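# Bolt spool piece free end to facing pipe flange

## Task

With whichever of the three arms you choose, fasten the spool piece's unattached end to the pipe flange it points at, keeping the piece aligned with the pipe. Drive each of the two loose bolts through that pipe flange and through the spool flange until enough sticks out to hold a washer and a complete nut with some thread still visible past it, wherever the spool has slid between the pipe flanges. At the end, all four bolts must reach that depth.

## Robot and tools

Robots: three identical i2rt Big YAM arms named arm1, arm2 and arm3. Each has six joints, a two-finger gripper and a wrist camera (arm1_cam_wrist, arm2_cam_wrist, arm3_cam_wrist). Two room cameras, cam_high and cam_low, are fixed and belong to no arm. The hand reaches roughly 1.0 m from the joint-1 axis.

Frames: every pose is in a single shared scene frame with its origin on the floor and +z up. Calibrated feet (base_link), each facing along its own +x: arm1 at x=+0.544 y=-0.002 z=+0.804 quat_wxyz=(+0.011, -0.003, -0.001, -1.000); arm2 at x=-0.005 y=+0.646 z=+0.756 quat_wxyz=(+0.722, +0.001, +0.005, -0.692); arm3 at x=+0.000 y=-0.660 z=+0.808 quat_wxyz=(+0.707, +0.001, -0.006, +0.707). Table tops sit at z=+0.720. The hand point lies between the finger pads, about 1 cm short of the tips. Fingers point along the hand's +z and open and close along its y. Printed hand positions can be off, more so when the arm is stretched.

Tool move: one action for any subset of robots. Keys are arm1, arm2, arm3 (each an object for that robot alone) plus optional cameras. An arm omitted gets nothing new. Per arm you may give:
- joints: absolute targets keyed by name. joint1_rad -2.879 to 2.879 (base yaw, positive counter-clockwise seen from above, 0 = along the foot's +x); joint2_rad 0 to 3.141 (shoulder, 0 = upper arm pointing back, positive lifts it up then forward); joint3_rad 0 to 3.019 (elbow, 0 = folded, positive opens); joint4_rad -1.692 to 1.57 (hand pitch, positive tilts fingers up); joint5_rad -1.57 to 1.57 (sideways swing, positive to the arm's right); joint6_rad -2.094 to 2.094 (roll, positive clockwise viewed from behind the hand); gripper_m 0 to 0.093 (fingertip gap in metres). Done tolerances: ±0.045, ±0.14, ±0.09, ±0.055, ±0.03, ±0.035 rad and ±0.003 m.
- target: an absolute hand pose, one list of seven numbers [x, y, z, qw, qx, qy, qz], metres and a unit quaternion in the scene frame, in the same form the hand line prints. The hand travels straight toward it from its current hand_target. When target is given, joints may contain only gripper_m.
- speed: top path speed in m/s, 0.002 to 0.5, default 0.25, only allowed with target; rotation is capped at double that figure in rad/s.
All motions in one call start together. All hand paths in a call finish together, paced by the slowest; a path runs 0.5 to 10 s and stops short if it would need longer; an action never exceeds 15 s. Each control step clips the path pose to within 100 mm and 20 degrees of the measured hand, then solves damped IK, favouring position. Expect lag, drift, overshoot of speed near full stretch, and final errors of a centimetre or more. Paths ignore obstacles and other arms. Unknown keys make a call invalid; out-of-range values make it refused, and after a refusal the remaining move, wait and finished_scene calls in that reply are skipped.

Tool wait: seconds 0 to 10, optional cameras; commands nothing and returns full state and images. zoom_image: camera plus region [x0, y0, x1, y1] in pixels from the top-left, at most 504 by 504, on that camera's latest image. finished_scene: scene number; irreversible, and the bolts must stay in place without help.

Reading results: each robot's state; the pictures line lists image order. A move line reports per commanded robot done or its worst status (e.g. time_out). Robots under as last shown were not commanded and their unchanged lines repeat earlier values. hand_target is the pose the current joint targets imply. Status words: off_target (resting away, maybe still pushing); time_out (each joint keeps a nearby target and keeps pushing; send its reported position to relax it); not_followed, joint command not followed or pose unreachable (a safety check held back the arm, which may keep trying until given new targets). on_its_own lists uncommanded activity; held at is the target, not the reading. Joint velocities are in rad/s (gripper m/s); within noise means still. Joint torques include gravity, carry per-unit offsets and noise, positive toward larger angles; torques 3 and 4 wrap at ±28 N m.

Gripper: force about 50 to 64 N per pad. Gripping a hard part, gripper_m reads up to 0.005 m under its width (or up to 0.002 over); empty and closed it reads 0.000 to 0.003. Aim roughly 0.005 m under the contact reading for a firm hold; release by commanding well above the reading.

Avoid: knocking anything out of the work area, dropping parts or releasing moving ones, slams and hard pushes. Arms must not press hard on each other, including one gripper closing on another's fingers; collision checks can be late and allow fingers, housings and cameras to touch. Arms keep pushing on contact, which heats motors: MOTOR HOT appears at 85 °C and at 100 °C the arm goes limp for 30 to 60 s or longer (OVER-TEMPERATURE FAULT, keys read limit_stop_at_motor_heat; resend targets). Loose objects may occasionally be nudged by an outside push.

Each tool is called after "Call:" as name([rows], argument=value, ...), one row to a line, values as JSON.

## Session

Call:
move()

Scene clock: 0.00 s.
Joint torques (N m): no reading
Heat: arm1: hottest joint1_rad 26 °C; arm2: hottest joint2_rad 27 °C; arm3: hottest joint3_rad 28 °C.
Joint velocities: within noise
arm1.joint_positions: joint1_rad=-0.039 joint2_rad=+0.530 joint3_rad=+1.431 joint4_rad=-1.187 joint5_rad=-0.262 joint6_rad=-0.219 gripper_m=+0.09396
arm1.joint_status: not commanded
arm1.hand: x=+0.3508 y=-0.0412 z=+1.4181 quat_wxyz=(-0.034, -0.780, -0.157, +0.605) (m; scene frame)
arm1.hand_target: x=+0.3548 y=-0.0412 z=+1.4275 quat_wxyz=(-0.033, -0.773, -0.158, +0.614) (m; scene frame)
arm1.hand_status: not commanded
arm2.joint_positions: joint1_rad=-0.314 joint2_rad=+0.536 joint3_rad=+1.343 joint4_rad=-1.211 joint5_rad=-0.221 joint6_rad=-0.105 gripper_m=+0.09396
arm2.joint_status: not commanded
arm2.hand: x=-0.0250 y=+0.4220 z=+1.3171 quat_wxyz=(-0.380, -0.595, -0.585, +0.400) (m; scene frame)
arm2.hand_target: x=-0.0240 y=+0.4252 z=+1.3289 quat_wxyz=(-0.386, -0.588, -0.581, +0.410) (m; scene frame)
arm2.hand_status: not commanded
arm3.joint_positions: joint1_rad=+0.235 joint2_rad=+0.572 joint3_rad=+1.373 joint4_rad=-1.512 joint5_rad=-0.035 joint6_rad=-0.424 gripper_m=+0.09396
arm3.joint_status: not commanded
arm3.hand: x=-0.0538 y=-0.4791 z=+1.3156 quat_wxyz=(-0.316, +0.819, -0.391, -0.277) (m; scene frame)
arm3.hand_target: x=-0.0536 y=-0.4808 z=+1.3271 quat_wxyz=(-0.326, +0.814, -0.388, -0.285) (m; scene frame)
arm3.hand_status: not commanded
pictures: arm1_cam_wrist, arm2_cam_wrist, arm3_cam_wrist, cam_high, cam_low
Images, in order (width x height): arm1_cam_wrist 504x504, arm2_cam_wrist 504x504, arm3_cam_wrist 504x504, cam_high 504x504, cam_low 504x504.

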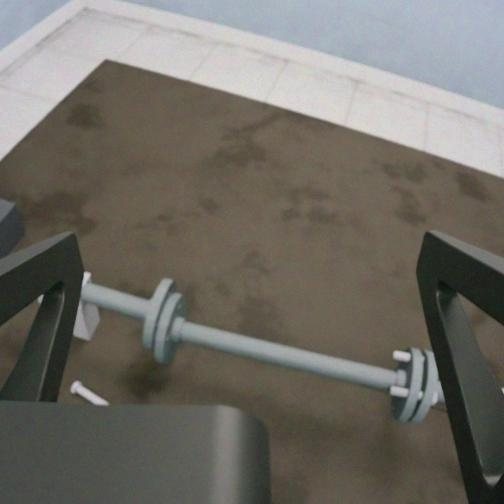

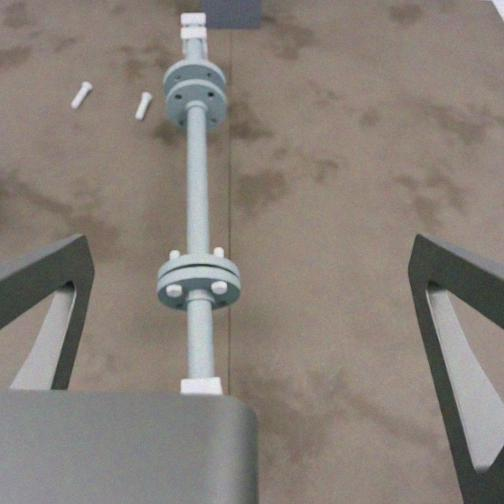

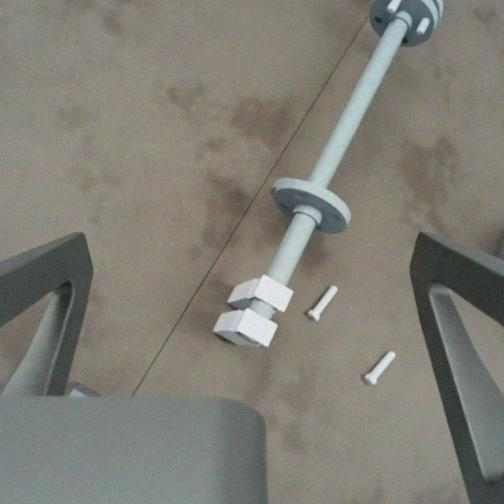

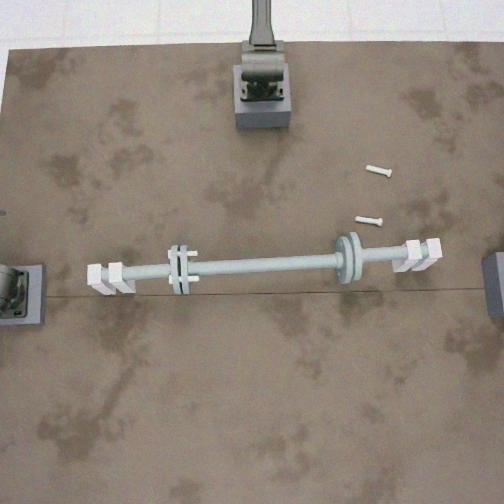

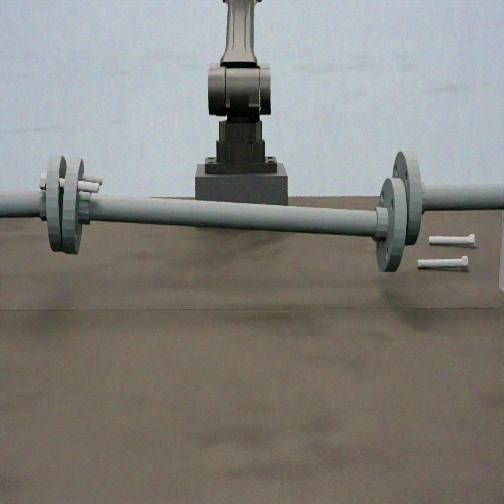

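Call:
move(arm1={"target":[0.13,-0.05,1.12,0,0.7071,-0.7071,0],"speed":0.3}, arm3={"target":[0.20,-0.33,0.95,0,0.7071,-0.7071,0],"speed":0.25})

Call:
zoom_image(camera="cam_low", region=[354, 140, 474, 280])

Call:
zoom_image(camera="cam_low", region=[20, 140, 140, 260])

Call:
zoom_image(camera="cam_high", region=[320, 150, 440, 290])

Call:
zoom_image(camera="cam_high", region=[150, 220, 220, 310])

Scene clock: 13.43 s.
Joint torques (N m): arm1=[0.32 -11.46 10.13 0.16 -0.07 0.17] | arm2=[0.44 2.26 8.05 2.3 -0.06 -0.1] | arm3=[-0.09 -9.76 11.41 0.92 0.03 0.03]
Heat: arm1: hottest joint3_rad 29 °C; arm2: hottest joint2_rad 27 °C; arm3: hottest joint3_rad 30 °C.
move: arm1 off_target; arm3 off_target
Joint velocities: within noise
arm1.joint_positions: joint1_rad=+0.102 joint2_rad=+1.438 joint3_rad=+1.514 joint4_rad=-1.684 joint5_rad=+0.003 joint6_rad=+1.678 gripper_m=+0.09396
arm1.joint_status: not commanded
arm1.hand: x=+0.1387 y=-0.0512 z=+1.1053 quat_wxyz=(+0.013, -0.713, +0.701, -0.009) (m; scene frame)
arm1.hand_target: x=+0.1305 y=-0.0500 z=+1.1199 quat_wxyz=(+0.000, -0.707, +0.707, +0.000) (m; scene frame)
arm1.hand_status: off_target (0.017 m and 2.0 deg from the pose sent, 0.371 m and 127.8 deg at the start)
arm2: as last shown
arm3.joint_positions: joint1_rad=-0.535 joint2_rad=+1.415 joint3_rad=+1.016 joint4_rad=-1.244 joint5_rad=-0.005 joint6_rad=-0.555 gripper_m=+0.09396
arm3.joint_status: not commanded
arm3.hand: x=+0.1842 y=-0.3476 z=+0.9335 quat_wxyz=(+0.030, +0.714, -0.699, +0.006) (m; scene frame)
arm3.hand_target: x=+0.1995 y=-0.3311 z=+0.9505 quat_wxyz=(+0.000, +0.707, -0.707, +0.000) (m; scene frame)
arm3.hand_status: off_target (0.029 m and 3.7 deg from the pose sent, 0.469 m and 62.4 deg at the start)
pictures: arm1_cam_wrist, arm2_cam_wrist, arm3_cam_wrist, cam_high, cam_low
Images, in order (width x height): arm1_cam_wrist 504x504, arm2_cam_wrist 504x504, arm3_cam_wrist 504x504, cam_high 504x504, cam_low 504x504.

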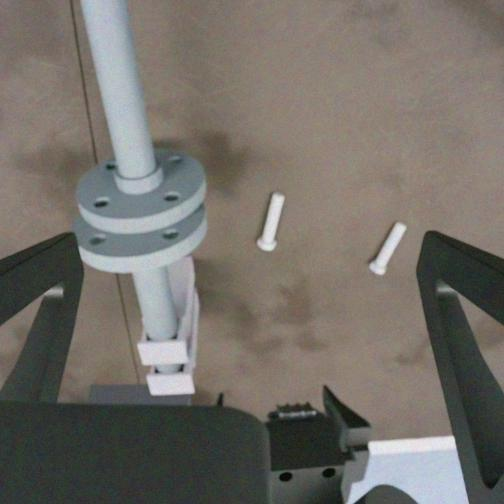

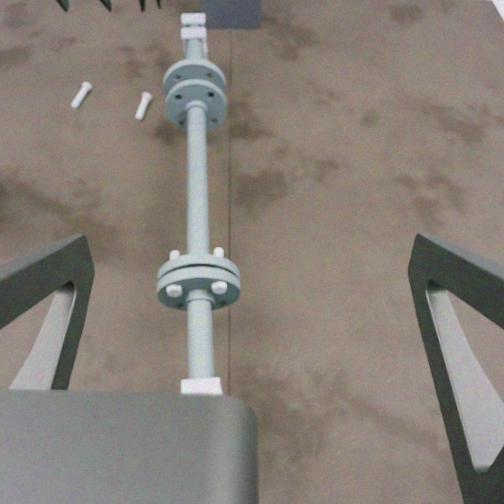

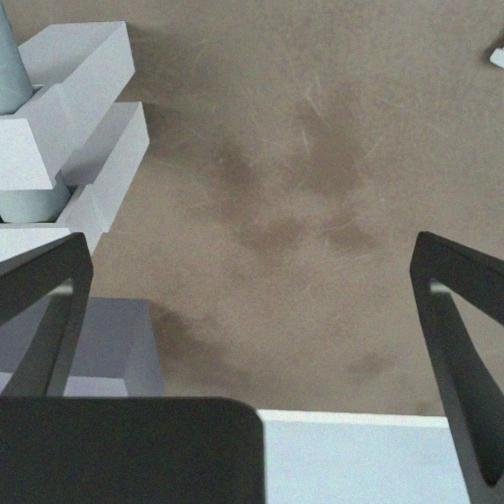

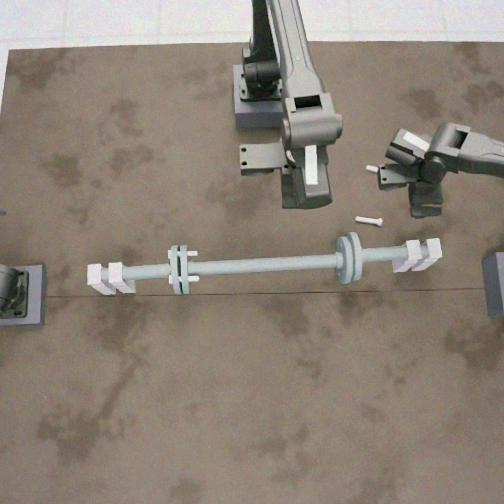

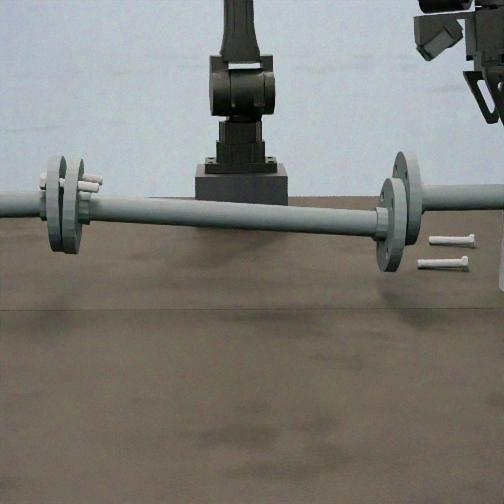

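Scaled by 3.600 from the camera's 504x504 image, which has a finer 720x720 frame.

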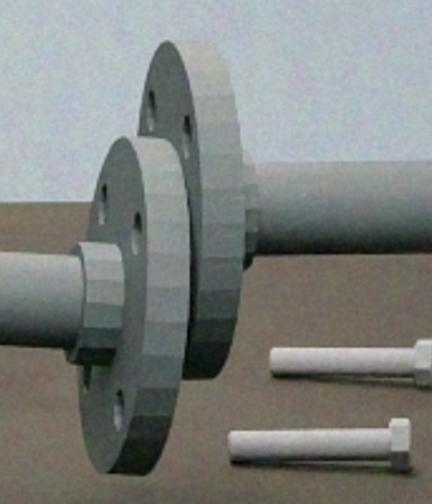

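Scaled by 4.200 from the camera's 504x504 image, which has a finer 720x720 frame.

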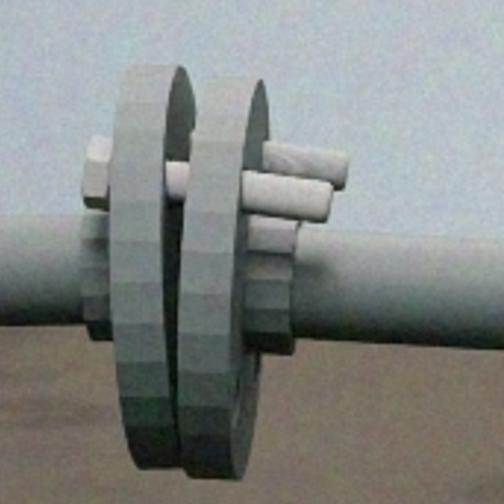

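Scaled by 3.600 from the camera's 504x504 image, which has a finer 720x720 frame.

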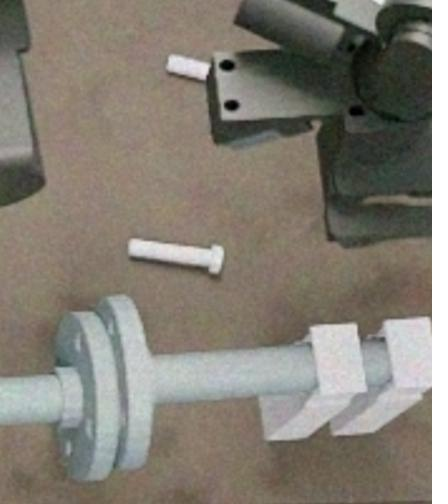

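Scaled by 5.600 from the camera's 504x504 image, which has a finer 720x720 frame.

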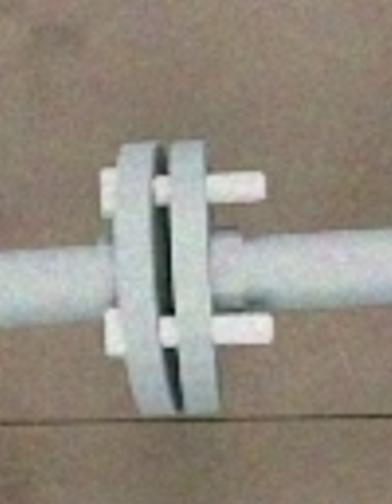

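Call:
move(arm1={"target":[0.042,-0.10,0.92,0,0.729,-0.685,0],"speed":0.2}, arm3={"target":[0.115,-0.30,0.88,0,0.7071,-0.7071,0],"speed":0.2})

Call:
zoom_image(camera="arm1_cam_wrist", region=[100, 0, 504, 400])

Scene clock: 28.67 s.
Joint torques (N m): arm1=[1.26 -15.21 7.28 0.94 -0.07 0.16] | arm2=[0.44 2.26 8.05 2.29 -0.06 -0.1] | arm3=[1.26 -9.35 7.06 1.16 -0.06 0.04]
Heat: arm1: hottest joint3_rad 32 °C; arm2: hottest joint3_rad 29 °C; arm3: hottest joint3_rad 33 °C.
move: arm1 done; arm3 done
Joint velocities: within noise
arm1.joint_positions: joint1_rad=+0.165 joint2_rad=+1.746 joint3_rad=+1.385 joint4_rad=-1.231 joint5_rad=+0.003 joint6_rad=+1.692 gripper_m=+0.09396
arm1.joint_status: not commanded
arm1.hand: x=+0.0467 y=-0.0955 z=+0.9190 quat_wxyz=(+0.006, -0.730, +0.683, -0.003) (m; scene frame)
arm1.hand_target: x=+0.0421 y=-0.1000 z=+0.9201 quat_wxyz=(+0.000, -0.729, +0.685, +0.000) (m; scene frame)
arm1.hand_status: done (0.007 m and 0.8 deg from the pose sent, 0.215 m and 3.1 deg at the start)
arm2: as last shown
arm3.joint_positions: joint1_rad=-0.319 joint2_rad=+1.475 joint3_rad=+0.932 joint4_rad=-1.045 joint5_rad=-0.005 joint6_rad=-0.322 gripper_m=+0.09396
arm3.joint_status: not commanded
arm3.hand: x=+0.1170 y=-0.3038 z=+0.8827 quat_wxyz=(+0.003, +0.708, -0.706, +0.001) (m; scene frame)
arm3.hand_target: x=+0.1150 y=-0.3001 z=+0.8800 quat_wxyz=(+0.000, +0.707, -0.707, +0.000) (m; scene frame)
arm3.hand_status: done (0.005 m and 0.4 deg from the pose sent, 0.100 m and 3.7 deg at the start)
pictures: arm1_cam_wrist, arm2_cam_wrist, arm3_cam_wrist, cam_high, cam_low
Images, in order (width x height): arm1_cam_wrist 504x504, arm2_cam_wrist 504x504, arm3_cam_wrist 504x504, cam_high 504x504, cam_low 504x504.

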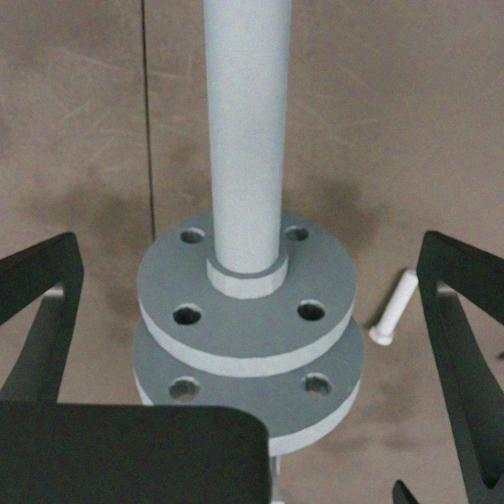

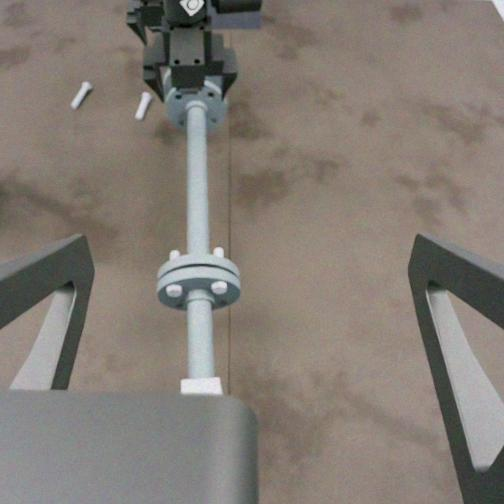

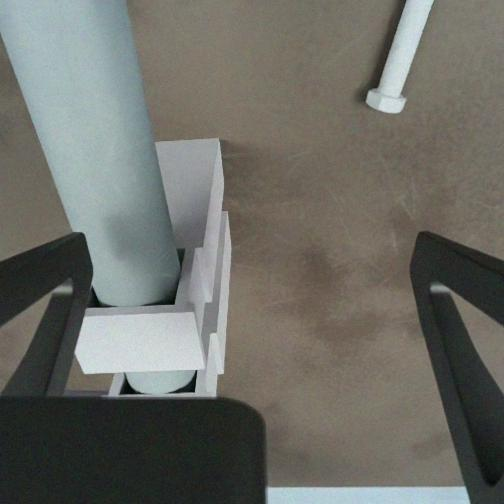

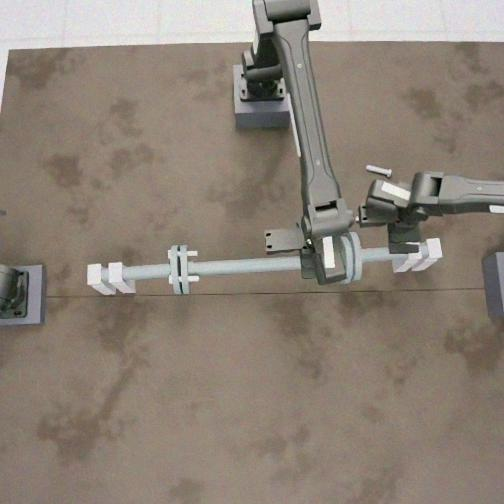

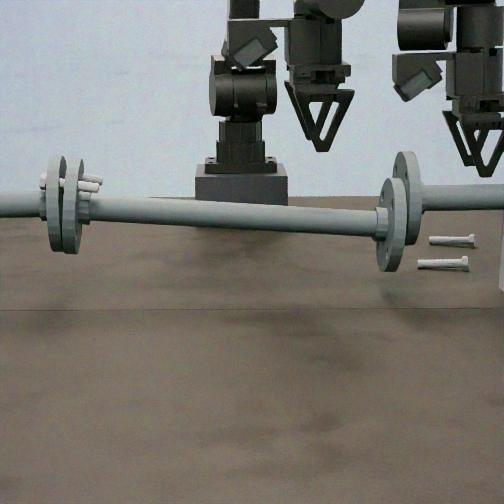

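Scaled by 1.248 from the camera's 504x504 image, which has a finer 720x720 frame.

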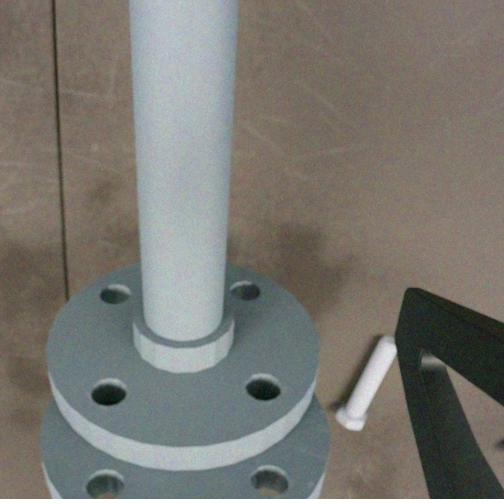

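Call:
move(arm1={"target":[0.042,-0.104,0.827,0,0.729,-0.685,0],"speed":0.12}, cameras=["cam_low"])

Call:
zoom_image(camera="cam_low", region=[284, 130, 444, 290])

Scene clock: 34.23 s.
Joint torques (N m): arm1=[1.32 -15.15 6.31 0.98 -0.06 0.16] | arm2=[0.44 2.2 8.03 2.29 -0.07 -0.1] | arm3=[1.2 -9.17 7.05 1.07 -0.06 0.03]
Heat: arm1: hottest joint3_rad 33 °C; arm2: hottest joint3_rad 29 °C; arm3: hottest joint3_rad 33 °C.
move: arm1 done
Joint velocities: within noise
arm1.joint_positions: joint1_rad=+0.171 joint2_rad=+1.849 joint3_rad=+1.277 joint4_rad=-1.007 joint5_rad=+0.003 joint6_rad=+1.699 gripper_m=+0.09396
arm1.joint_status: not commanded
arm1.hand: x=+0.0437 y=-0.0992 z=+0.8311 quat_wxyz=(+0.001, -0.730, +0.684, +0.000) (m; scene frame)
arm1.hand_target: x=+0.0420 y=-0.1039 z=+0.8271 quat_wxyz=(+0.000, -0.729, +0.685, +0.000) (m; scene frame)
arm1.hand_status: done (0.007 m and 0.2 deg from the pose sent, 0.092 m and 0.8 deg at the start)
arm2, arm3: as last shown
arm3.joint_positions: joint1_rad=-0.319 joint2_rad=+1.475 joint3_rad=+0.932 joint4_rad=-1.045 joint5_rad=-0.005 joint6_rad=-0.321 gripper_m=+0.09396
pictures: cam_low
Images, in order (width x height): cam_low 504x504.

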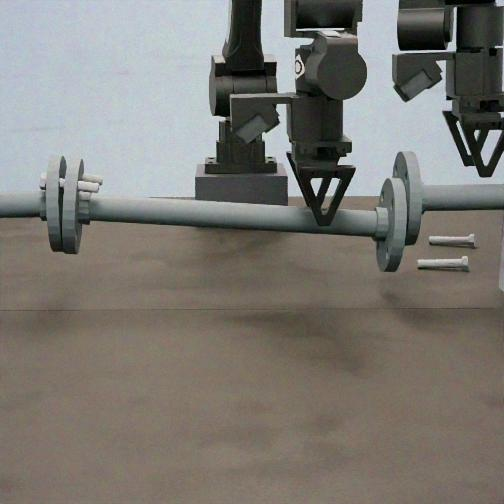

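Scaled by 3.150 from the camera's 504x504 image, which has a finer 720x720 frame.

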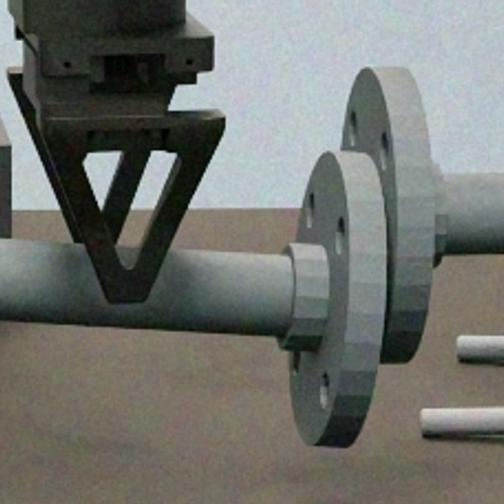

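Call:
move(arm1={"target":[0.042,-0.104,0.819,0,0.729,-0.685,0],"speed":0.08}, cameras=[])

Call:
move(arm1={"joints":{"gripper_m":0.022}}, cameras=[])

Call:
move(arm1={"target":[0.042,-0.104,0.864,0,0.729,-0.685,0],"speed":0.06}, cameras=["cam_low","cam_high"])

Call:
zoom_image(camera="cam_low", region=[354, 130, 474, 250])

Call:
zoom_image(camera="cam_high", region=[320, 220, 390, 290])

Scene clock: 41.83 s.
Joint torques (N m): arm1=[1.32 -14.86 6.06 1.02 -0.06 0.16] | arm2=[0.38 2.26 8.05 2.3 -0.06 -0.1] | arm3=[1.08 -9.23 7.05 1.07 -0.06 0.03]
Heat: arm1: hottest joint3_rad 32 °C; arm2: hottest joint3_rad 30 °C; arm3: hottest joint3_rad 34 °C.
move: arm1 done
Joint velocities: within noise
arm1.joint_positions: joint1_rad=+0.171 joint2_rad=+1.856 joint3_rad=+1.272 joint4_rad=-0.988 joint5_rad=+0.003 joint6_rad=+1.700 gripper_m=+0.09396
arm1.joint_status: not commanded
arm1.hand: x=+0.0421 y=-0.0995 z=+0.8262 quat_wxyz=(-0.002, -0.730, +0.684, +0.002) (m; scene frame)
arm1.hand_target: x=+0.0421 y=-0.1039 z=+0.8191 quat_wxyz=(+0.000, -0.729, +0.685, +0.000) (m; scene frame)
arm1.hand_status: done (0.008 m and 0.3 deg from the pose sent, 0.013 m and 0.2 deg at the start)
arm2, arm3: as last shown
pictures: none
No camera images: "cameras" was empty.

Scene clock: 42.53 s.
Joint torques (N m): arm1=[1.38 -14.68 6.6 1.28 0 0.15] | arm2=[0.44 2.2 8.05 2.29 -0.06 -0.09] | arm3=[1.2 -9.23 7.08 1.07 -0.06 0.03]
Heat: arm1: hottest joint3_rad 32 °C; arm2: hottest joint3_rad 30 °C; arm3: hottest joint3_rad 34 °C.
move: arm1 off_target
Joint velocities: within noise
arm1.joint_positions: joint1_rad=+0.172 joint2_rad=+1.856 joint3_rad=+1.264 joint4_rad=-0.995 joint5_rad=+0.001 joint6_rad=+1.701 gripper_m=+0.03116
arm1.joint_status: gripper_m off_target (ended at +0.03119, target +0.02200)
arm1.hand: x=+0.0475 y=-0.0989 z=+0.8236 quat_wxyz=(+0.004, -0.729, +0.684, -0.003) (m; scene frame)
arm1.hand_target: x=+0.0421 y=-0.1038 z=+0.8191 quat_wxyz=(+0.000, -0.729, +0.685, +0.000) (m; scene frame)
arm1.hand_status: not commanded
arm2, arm3: as last shown
pictures: none
No camera images: "cameras" was empty.

Scene clock: 44.03 s.
Joint torques (N m): arm1=[1.14 -17.44 8.98 -0.23 0.05 0.25] | arm2=[0.38 2.26 8.05 2.3 -0.07 -0.1] | arm3=[1.32 -9.29 7.06 1.03 -0.06 0.04]
Heat: arm1: hottest joint3_rad 33 °C; arm2: hottest joint3_rad 30 °C; arm3: hottest joint3_rad 34 °C.
move: arm1 off_target
Joint velocities: within noise
arm1.joint_positions: joint1_rad=+0.175 joint2_rad=+1.836 joint3_rad=+1.273 joint4_rad=-1.070 joint5_rad=-0.001 joint6_rad=+1.693 gripper_m=+0.03118
arm1.joint_status: not commanded
arm1.hand: x=+0.0595 y=-0.0985 z=+0.8369 quat_wxyz=(+0.021, -0.733, +0.680, -0.017) (m; scene frame)
arm1.hand_target: x=+0.0430 y=-0.1039 z=+0.8642 quat_wxyz=(+0.000, -0.729, +0.685, +0.000) (m; scene frame)
arm1.hand_status: off_target (0.033 m and 3.2 deg from the pose sent, 0.041 m and 0.6 deg at the start)
arm2, arm3: as last shown
pictures: cam_high, cam_low
Images, in order (width x height): cam_high 504x504, cam_low 504x504.

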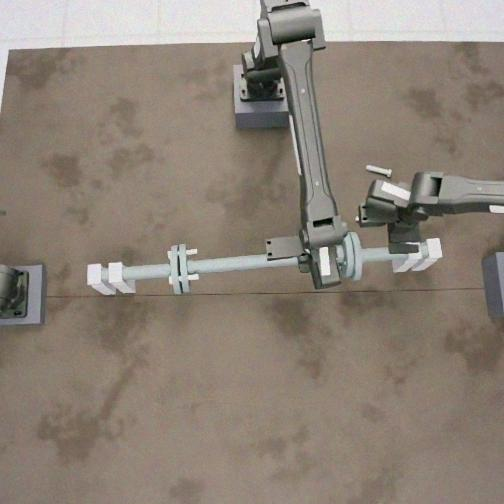

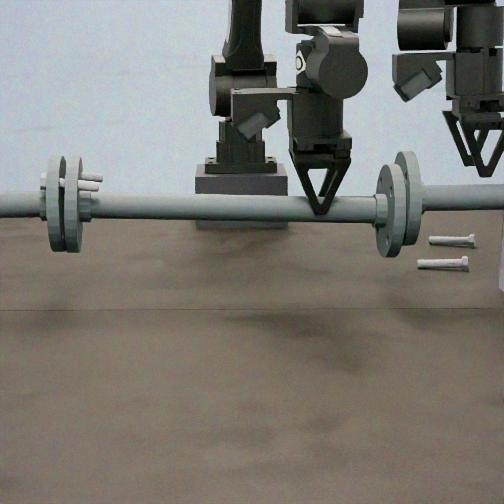

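Scaled by 4.200 from the camera's 504x504 image, which has a finer 720x720 frame.

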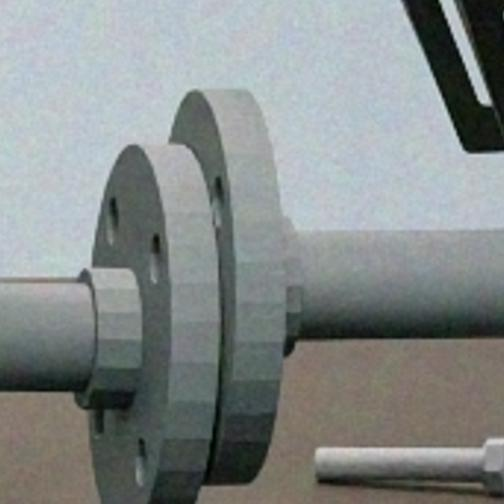

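Scaled by 7.200 from the camera's 504x504 image, which has a finer 720x720 frame.

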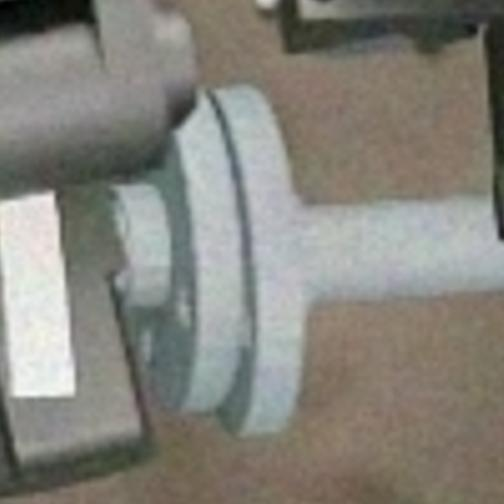

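Call:
move(arm1={"target":[0.026,-0.104,0.877,0,0.729,-0.685,0],"speed":0.06}, cameras=["cam_low","cam_high"])

Call:
zoom_image(camera="cam_low", region=[354, 130, 474, 250])

Call:
zoom_image(camera="cam_high", region=[320, 220, 390, 290])

Scene clock: 49.47 s.
Joint torques (N m): arm1=[0.73 -16.38 9.96 0.09 0.18 0.11] | arm2=[0.5 2.26 8.06 2.29 -0.06 -0.1] | arm3=[1.26 -9.11 7.09 1.06 -0.06 0.03]
Heat: arm1: hottest joint3_rad 34 °C; arm2: hottest joint3_rad 30 °C; arm3: hottest joint3_rad 34 °C.
move: arm1 off_target
Joint velocities: within noise
arm1.joint_positions: joint1_rad=+0.175 joint2_rad=+1.836 joint3_rad=+1.330 joint4_rad=-1.123 joint5_rad=-0.005 joint6_rad=+1.699 gripper_m=+0.03118
arm1.joint_status: not commanded
arm1.hand: x=+0.0481 y=-0.1013 z=+0.8556 quat_wxyz=(+0.019, -0.731, +0.682, -0.017) (m; scene frame)
arm1.hand_target: x=+0.0272 y=-0.1039 z=+0.8775 quat_wxyz=(+0.000, -0.729, +0.685, +0.000) (m; scene frame)
arm1.hand_status: off_target (0.031 m and 3.0 deg from the pose sent, 0.053 m and 3.2 deg at the start)
arm2, arm3: as last shown
pictures: cam_high, cam_low
Images, in order (width x height): cam_high 504x504, cam_low 504x504.

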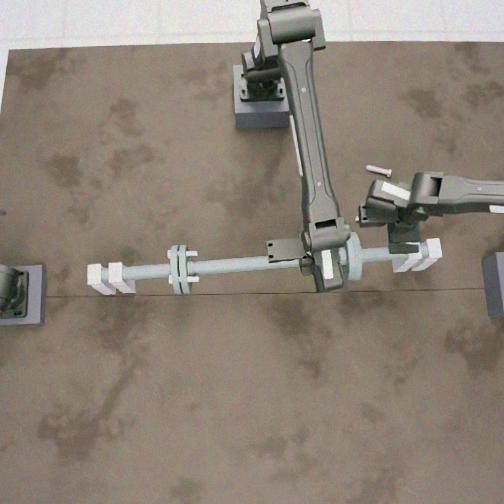

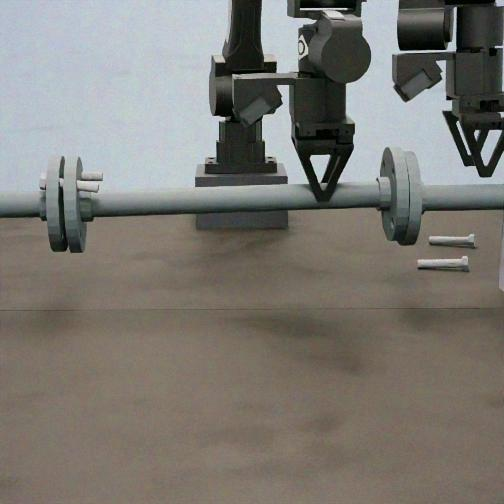

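Scaled by 4.200 from the camera's 504x504 image, which has a finer 720x720 frame.

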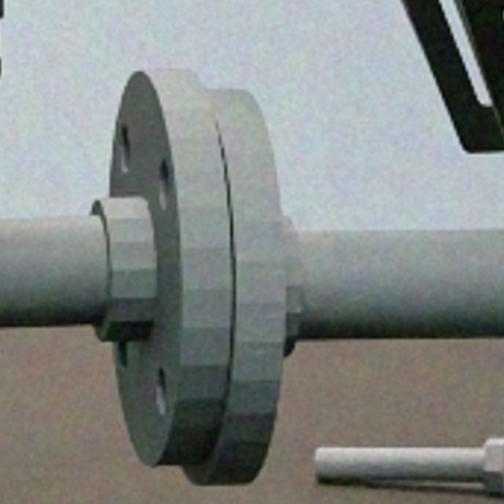

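Scaled by 7.200 from the camera's 504x504 image, which has a finer 720x720 frame.

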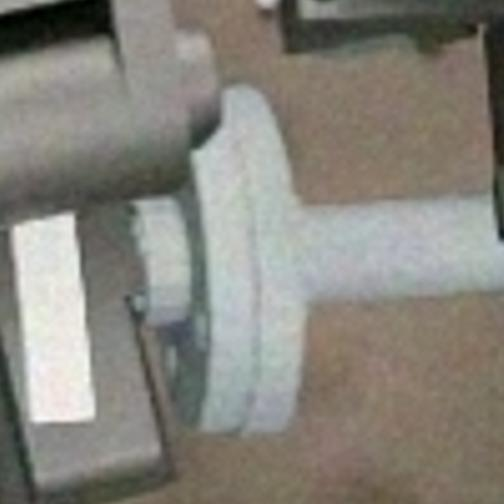

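Call:
move(arm1={"target":[0.029,-0.104,0.864,0,0.729,-0.685,0],"speed":0.06}, cameras=["cam_low","cam_high"])

Call:
zoom_image(camera="cam_low", region=[354, 130, 474, 250])

Call:
zoom_image(camera="cam_high", region=[320, 220, 390, 290])

Scene clock: 53.13 s.
Joint torques (N m): arm1=[0.79 -16.21 8.35 0.85 0.19 0.04] | arm2=[0.44 2.2 8.05 2.3 -0.06 -0.1] | arm3=[1.2 -9.29 7.09 1.07 -0.06 0.03]
Heat: arm1: hottest joint3_rad 35 °C; arm2: hottest joint3_rad 30 °C; arm3: hottest joint3_rad 34 °C.
move: arm1 off_target
Joint velocities: within noise
arm1.joint_positions: joint1_rad=+0.175 joint2_rad=+1.842 joint3_rad=+1.330 joint4_rad=-1.108 joint5_rad=-0.005 joint6_rad=+1.705 gripper_m=+0.03118
arm1.joint_status: not commanded
arm1.hand: x=+0.0450 y=-0.1019 z=+0.8523 quat_wxyz=(+0.016, -0.729, +0.684, -0.015) (m; scene frame)
arm1.hand_target: x=+0.0295 y=-0.1040 z=+0.8644 quat_wxyz=(+0.000, -0.729, +0.685, +0.000) (m; scene frame)
arm1.hand_status: off_target (0.020 m and 2.5 deg from the pose sent, 0.021 m and 3.0 deg at the start)
arm2.joint_positions: joint1_rad=-0.314 joint2_rad=+0.536 joint3_rad=+1.343 joint4_rad=-1.211 joint5_rad=-0.221 joint6_rad=-0.105 gripper_m=+0.09396
arm2.joint_status: not commanded
arm2.hand: x=-0.0250 y=+0.4220 z=+1.3171 quat_wxyz=(-0.380, -0.595, -0.585, +0.400) (m; scene frame)
arm2.hand_target: x=-0.0240 y=+0.4252 z=+1.3289 quat_wxyz=(-0.386, -0.588, -0.581, +0.410) (m; scene frame)
arm2.hand_status: not commanded
arm3: as last shown
pictures: cam_high, cam_low
Images, in order (width x height): cam_high 504x504, cam_low 504x504.

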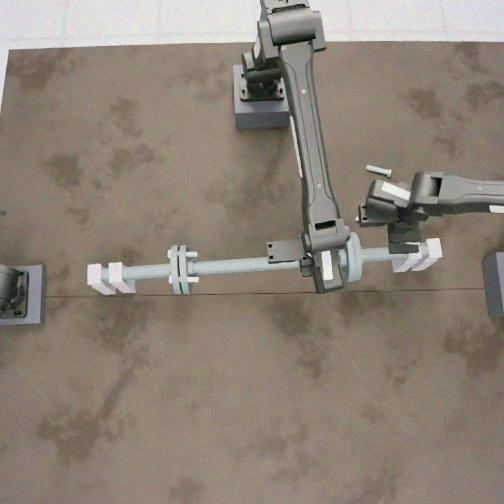

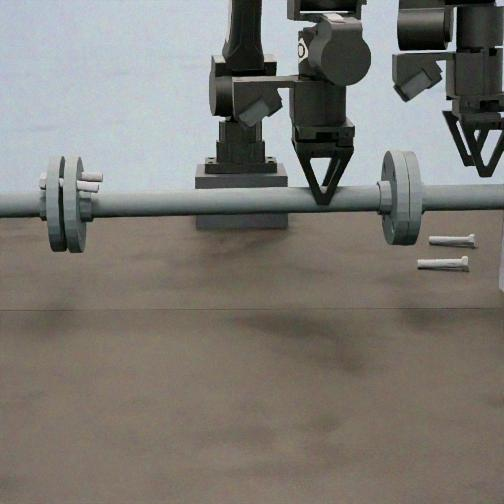

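Scaled by 4.200 from the camera's 504x504 image, which has a finer 720x720 frame.

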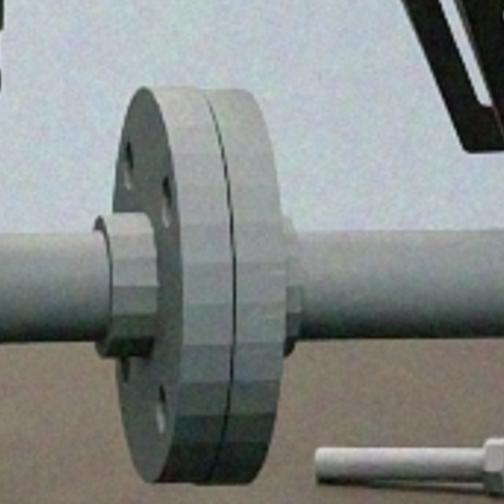

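Scaled by 7.200 from the camera's 504x504 image, which has a finer 720x720 frame.

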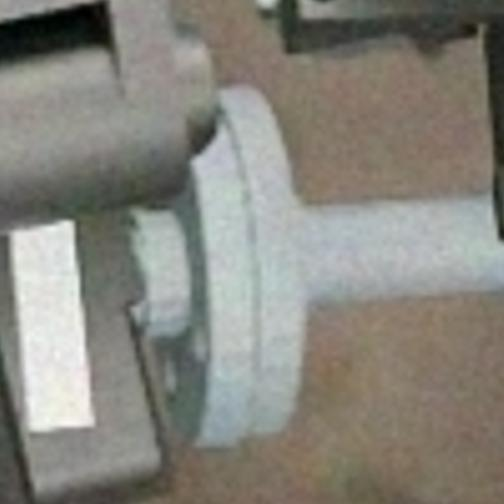

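Call:
move(arm1={"target":[0.038,-0.104,0.863,0,0.729,-0.685,0],"speed":0.06}, arm3={"target":[0.145,-0.31,0.86,0,0.7071,-0.7071,0],"speed":0.15})

Call:
zoom_image(camera="cam_low", region=[354, 130, 474, 250])

Call:
zoom_image(camera="cam_high", region=[320, 220, 390, 290])

Scene clock: 57.73 s.
Joint torques (N m): arm1=[1.08 -17.55 6.86 0.8 0.17 0.05] | arm2=[0.44 2.2 8.06 2.3 -0.07 -0.1] | arm3=[0.09 -9.52 6.74 1.06 -0.02 -0.18]
Heat: arm1: hottest joint3_rad 36 °C; arm2: hottest joint3_rad 31 °C; arm3: hottest joint3_rad 34 °C.
move: arm1 off_target; arm3 done
Joint velocities: within noise
arm1.joint_positions: joint1_rad=+0.175 joint2_rad=+1.842 joint3_rad=+1.321 joint4_rad=-1.094 joint5_rad=-0.004 joint6_rad=+1.709 gripper_m=+0.03118
arm1.joint_status: not commanded
arm1.hand: x=+0.0455 y=-0.1018 z=+0.8492 quat_wxyz=(+0.014, -0.727, +0.686, -0.013) (m; scene frame)
arm1.hand_target: x=+0.0382 y=-0.1041 z=+0.8631 quat_wxyz=(+0.000, -0.729, +0.685, +0.000) (m; scene frame)
arm1.hand_status: off_target (0.016 m and 2.2 deg from the pose sent, 0.013 m and 2.5 deg at the start)
arm2: as last shown
arm3.joint_positions: joint1_rad=-0.386 joint2_rad=+1.509 joint3_rad=+0.908 joint4_rad=-0.987 joint5_rad=-0.005 joint6_rad=-0.382 gripper_m=+0.09396
arm3.joint_status: not commanded
arm3.hand: x=+0.1410 y=-0.3115 z=+0.8626 quat_wxyz=(+0.003, +0.706, -0.708, +0.000) (m; scene frame)
arm3.hand_target: x=+0.1450 y=-0.3099 z=+0.8601 quat_wxyz=(+0.000, +0.707, -0.707, +0.000) (m; scene frame)
arm3.hand_status: done (0.005 m and 0.4 deg from the pose sent, 0.037 m and 0.4 deg at the start)
pictures: arm1_cam_wrist, arm2_cam_wrist, arm3_cam_wrist, cam_high, cam_low
Images, in order (width x height): arm1_cam_wrist 504x504, arm2_cam_wrist 504x504, arm3_cam_wrist 504x504, cam_high 504x504, cam_low 504x504.

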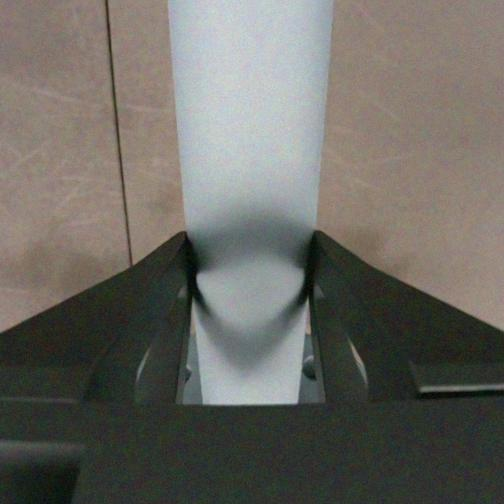

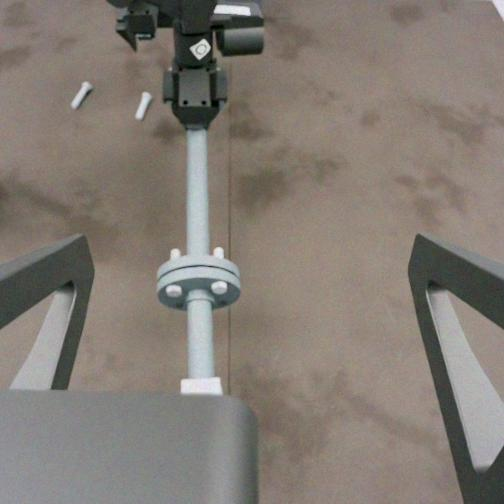

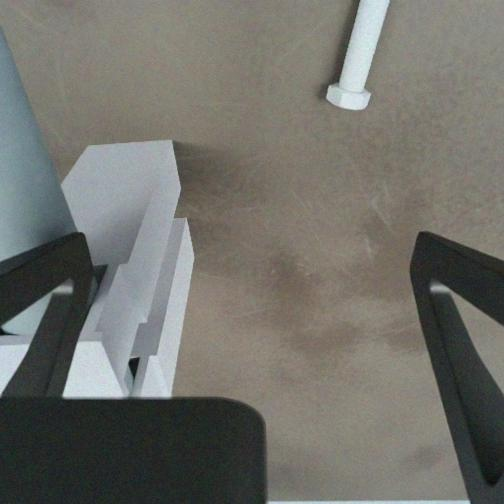

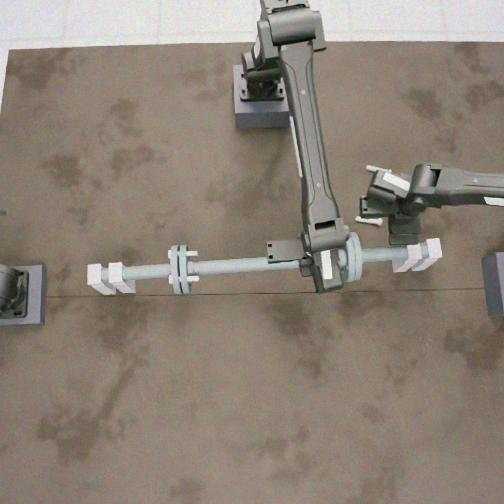

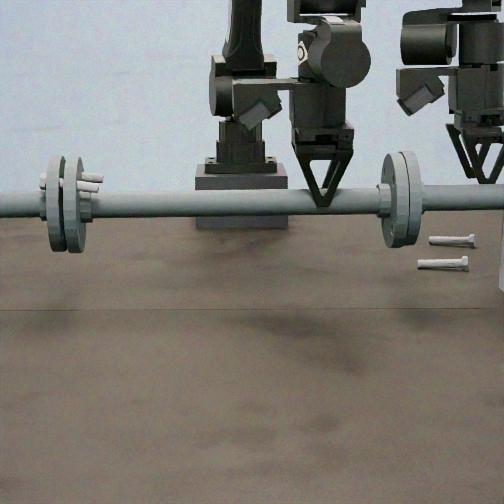

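Scaled by 4.200 from the camera's 504x504 image, which has a finer 720x720 frame.

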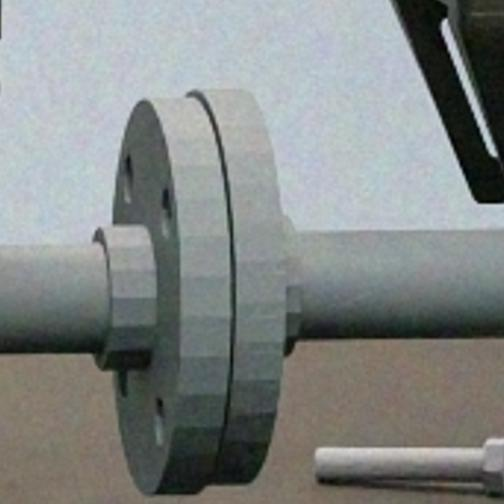

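Scaled by 7.200 from the camera's 504x504 image, which has a finer 720x720 frame.

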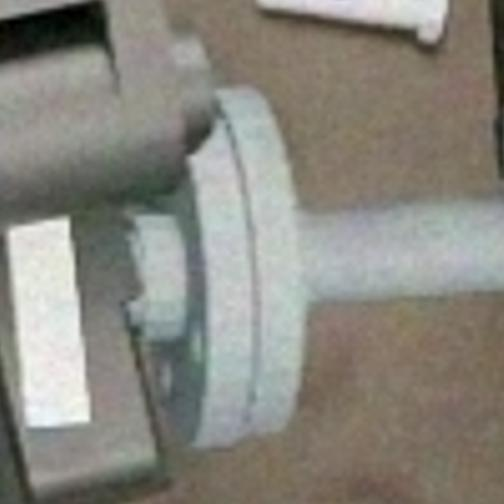

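Call:
move(arm1={"target":[0.043,-0.104,0.8725,0,0.729,-0.685,0],"speed":0.06}, arm3={"target":[0.150,-0.275,0.81,0,0.7071,-0.7071,0],"speed":0.15})

Call:
zoom_image(camera="cam_low", region=[354, 130, 474, 250])

Call:
zoom_image(camera="cam_high", region=[320, 220, 390, 290])

Scene clock: 61.47 s.
Joint torques (N m): arm1=[1.14 -18.26 6.89 0.05 0.16 0.07] | arm2=[0.44 2.26 8.06 2.3 -0.06 -0.1] | arm3=[1.61 -9.76 8.4 0.99 -0.48 0.03]
Heat: arm1: hottest joint3_rad 35 °C; arm2: hottest joint3_rad 31 °C; arm3: hottest joint3_rad 33 °C.
move: arm1 off_target; arm3 off_target
Joint velocities: within noise
arm1.joint_positions: joint1_rad=+0.175 joint2_rad=+1.832 joint3_rad=+1.316 joint4_rad=-1.094 joint5_rad=-0.004 joint6_rad=+1.709 gripper_m=+0.03118
arm1.joint_status: not commanded
arm1.hand: x=+0.0468 y=-0.1014 z=+0.8524 quat_wxyz=(+0.012, -0.727, +0.686, -0.012) (m; scene frame)
arm1.hand_target: x=+0.0432 y=-0.1040 z=+0.8722 quat_wxyz=(+0.000, -0.729, +0.685, +0.000) (m; scene frame)
arm1.hand_status: off_target (0.021 m and 1.9 deg from the pose sent, 0.024 m and 2.2 deg at the start)
arm2: as last shown
arm3.joint_positions: joint1_rad=-0.387 joint2_rad=+1.663 joint3_rad=+0.920 joint4_rad=-0.862 joint5_rad=+0.006 joint6_rad=-0.382 gripper_m=+0.09396
arm3.joint_status: not commanded
arm3.hand: x=+0.1509 y=-0.2929 z=+0.8092 quat_wxyz=(+0.009, +0.706, -0.708, +0.009) (m; scene frame)
arm3.hand_target: x=+0.1498 y=-0.2755 z=+0.8104 quat_wxyz=(+0.000, +0.707, -0.707, +0.000) (m; scene frame)
arm3.hand_status: off_target (0.018 m and 1.5 deg from the pose sent, 0.065 m and 0.5 deg at the start)
pictures: arm1_cam_wrist, arm2_cam_wrist, arm3_cam_wrist, cam_high, cam_low
Images, in order (width x height): arm1_cam_wrist 504x504, arm2_cam_wrist 504x504, arm3_cam_wrist 504x504, cam_high 504x504, cam_low 504x504.

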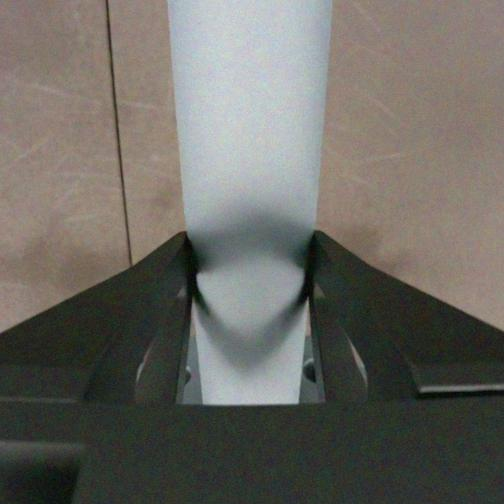

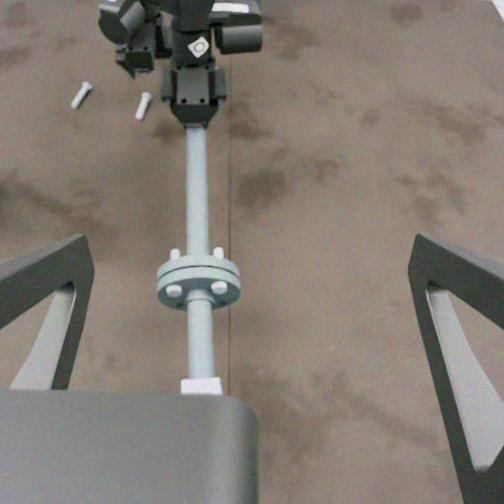

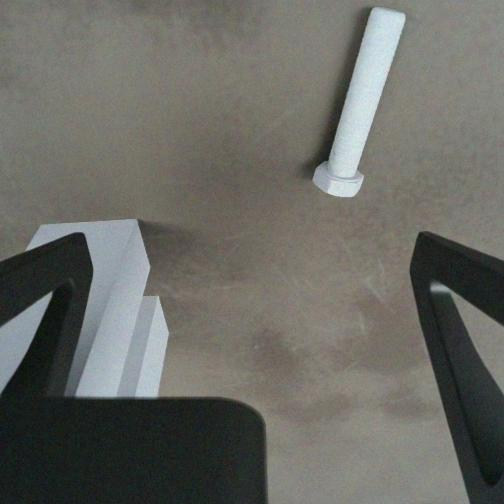

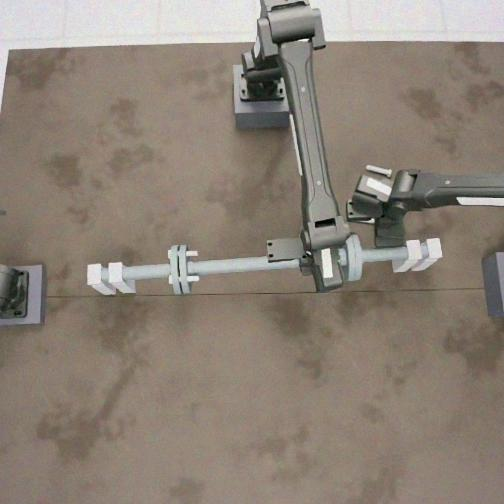

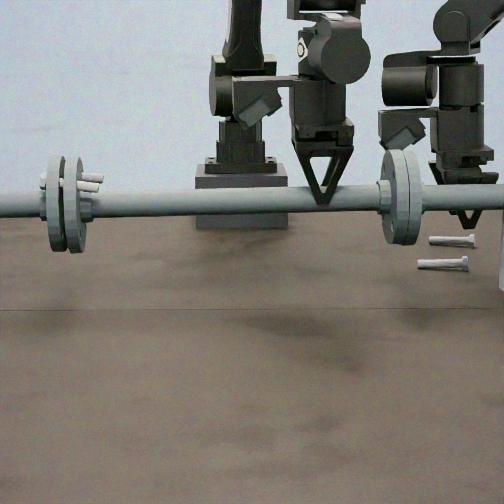

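Scaled by 4.200 from the camera's 504x504 image, which has a finer 720x720 frame.

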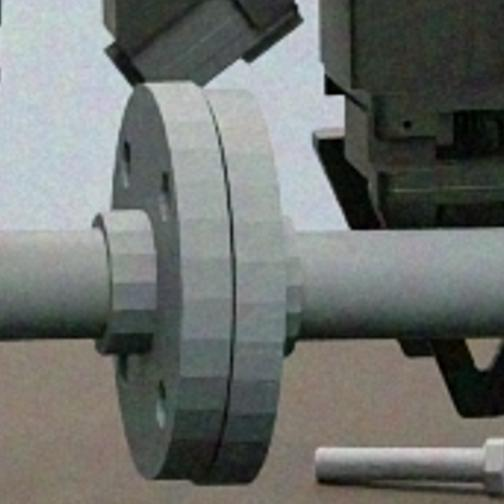

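Scaled by 7.200 from the camera's 504x504 image, which has a finer 720x720 frame.

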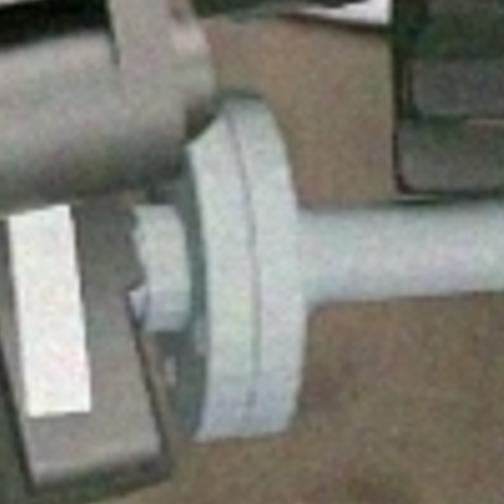

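Call:
move(arm3={"target":[0.183,-0.285,0.79,0,0.6314,-0.7754,0],"speed":0.15}, cameras=["arm3_cam_wrist"])

Scene clock: 68.93 s.
Joint torques (N m): arm1=[1.2 -18.14 6.89 0.03 0.16 0.07] | arm2=[0.44 2.26 8.05 2.3 -0.07 -0.1] | arm3=[0.03 -11.46 7.75 1.01 -0.19 0.06]
Heat: arm1: hottest joint3_rad 35 °C; arm2: hottest joint3_rad 31 °C; arm3: hottest joint3_rad 34 °C.
move: arm3 off_target
Joint velocities: within noise
arm1, arm2: as last shown
arm3.joint_positions: joint1_rad=-0.445 joint2_rad=+1.721 joint3_rad=+0.920 joint4_rad=-0.811 joint5_rad=+0.000 joint6_rad=-0.261 gripper_m=+0.09396
arm3.joint_status: not commanded
arm3.hand: x=+0.1732 y=-0.2979 z=+0.7870 quat_wxyz=(+0.013, +0.639, -0.769, +0.008) (m; scene frame)
arm3.hand_target: x=+0.1829 y=-0.2853 z=+0.7904 quat_wxyz=(+0.000, +0.632, -0.775, +0.000) (m; scene frame)
arm3.hand_status: off_target (0.017 m and 2.1 deg from the pose sent, 0.038 m and 11.6 deg at the start)
pictures: arm3_cam_wrist
Images, in order (width x height): arm3_cam_wrist 504x504.

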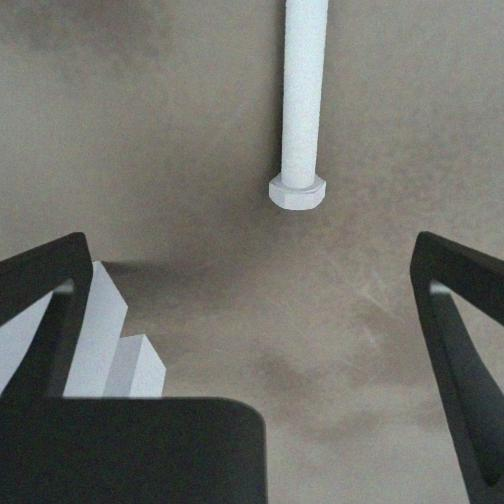

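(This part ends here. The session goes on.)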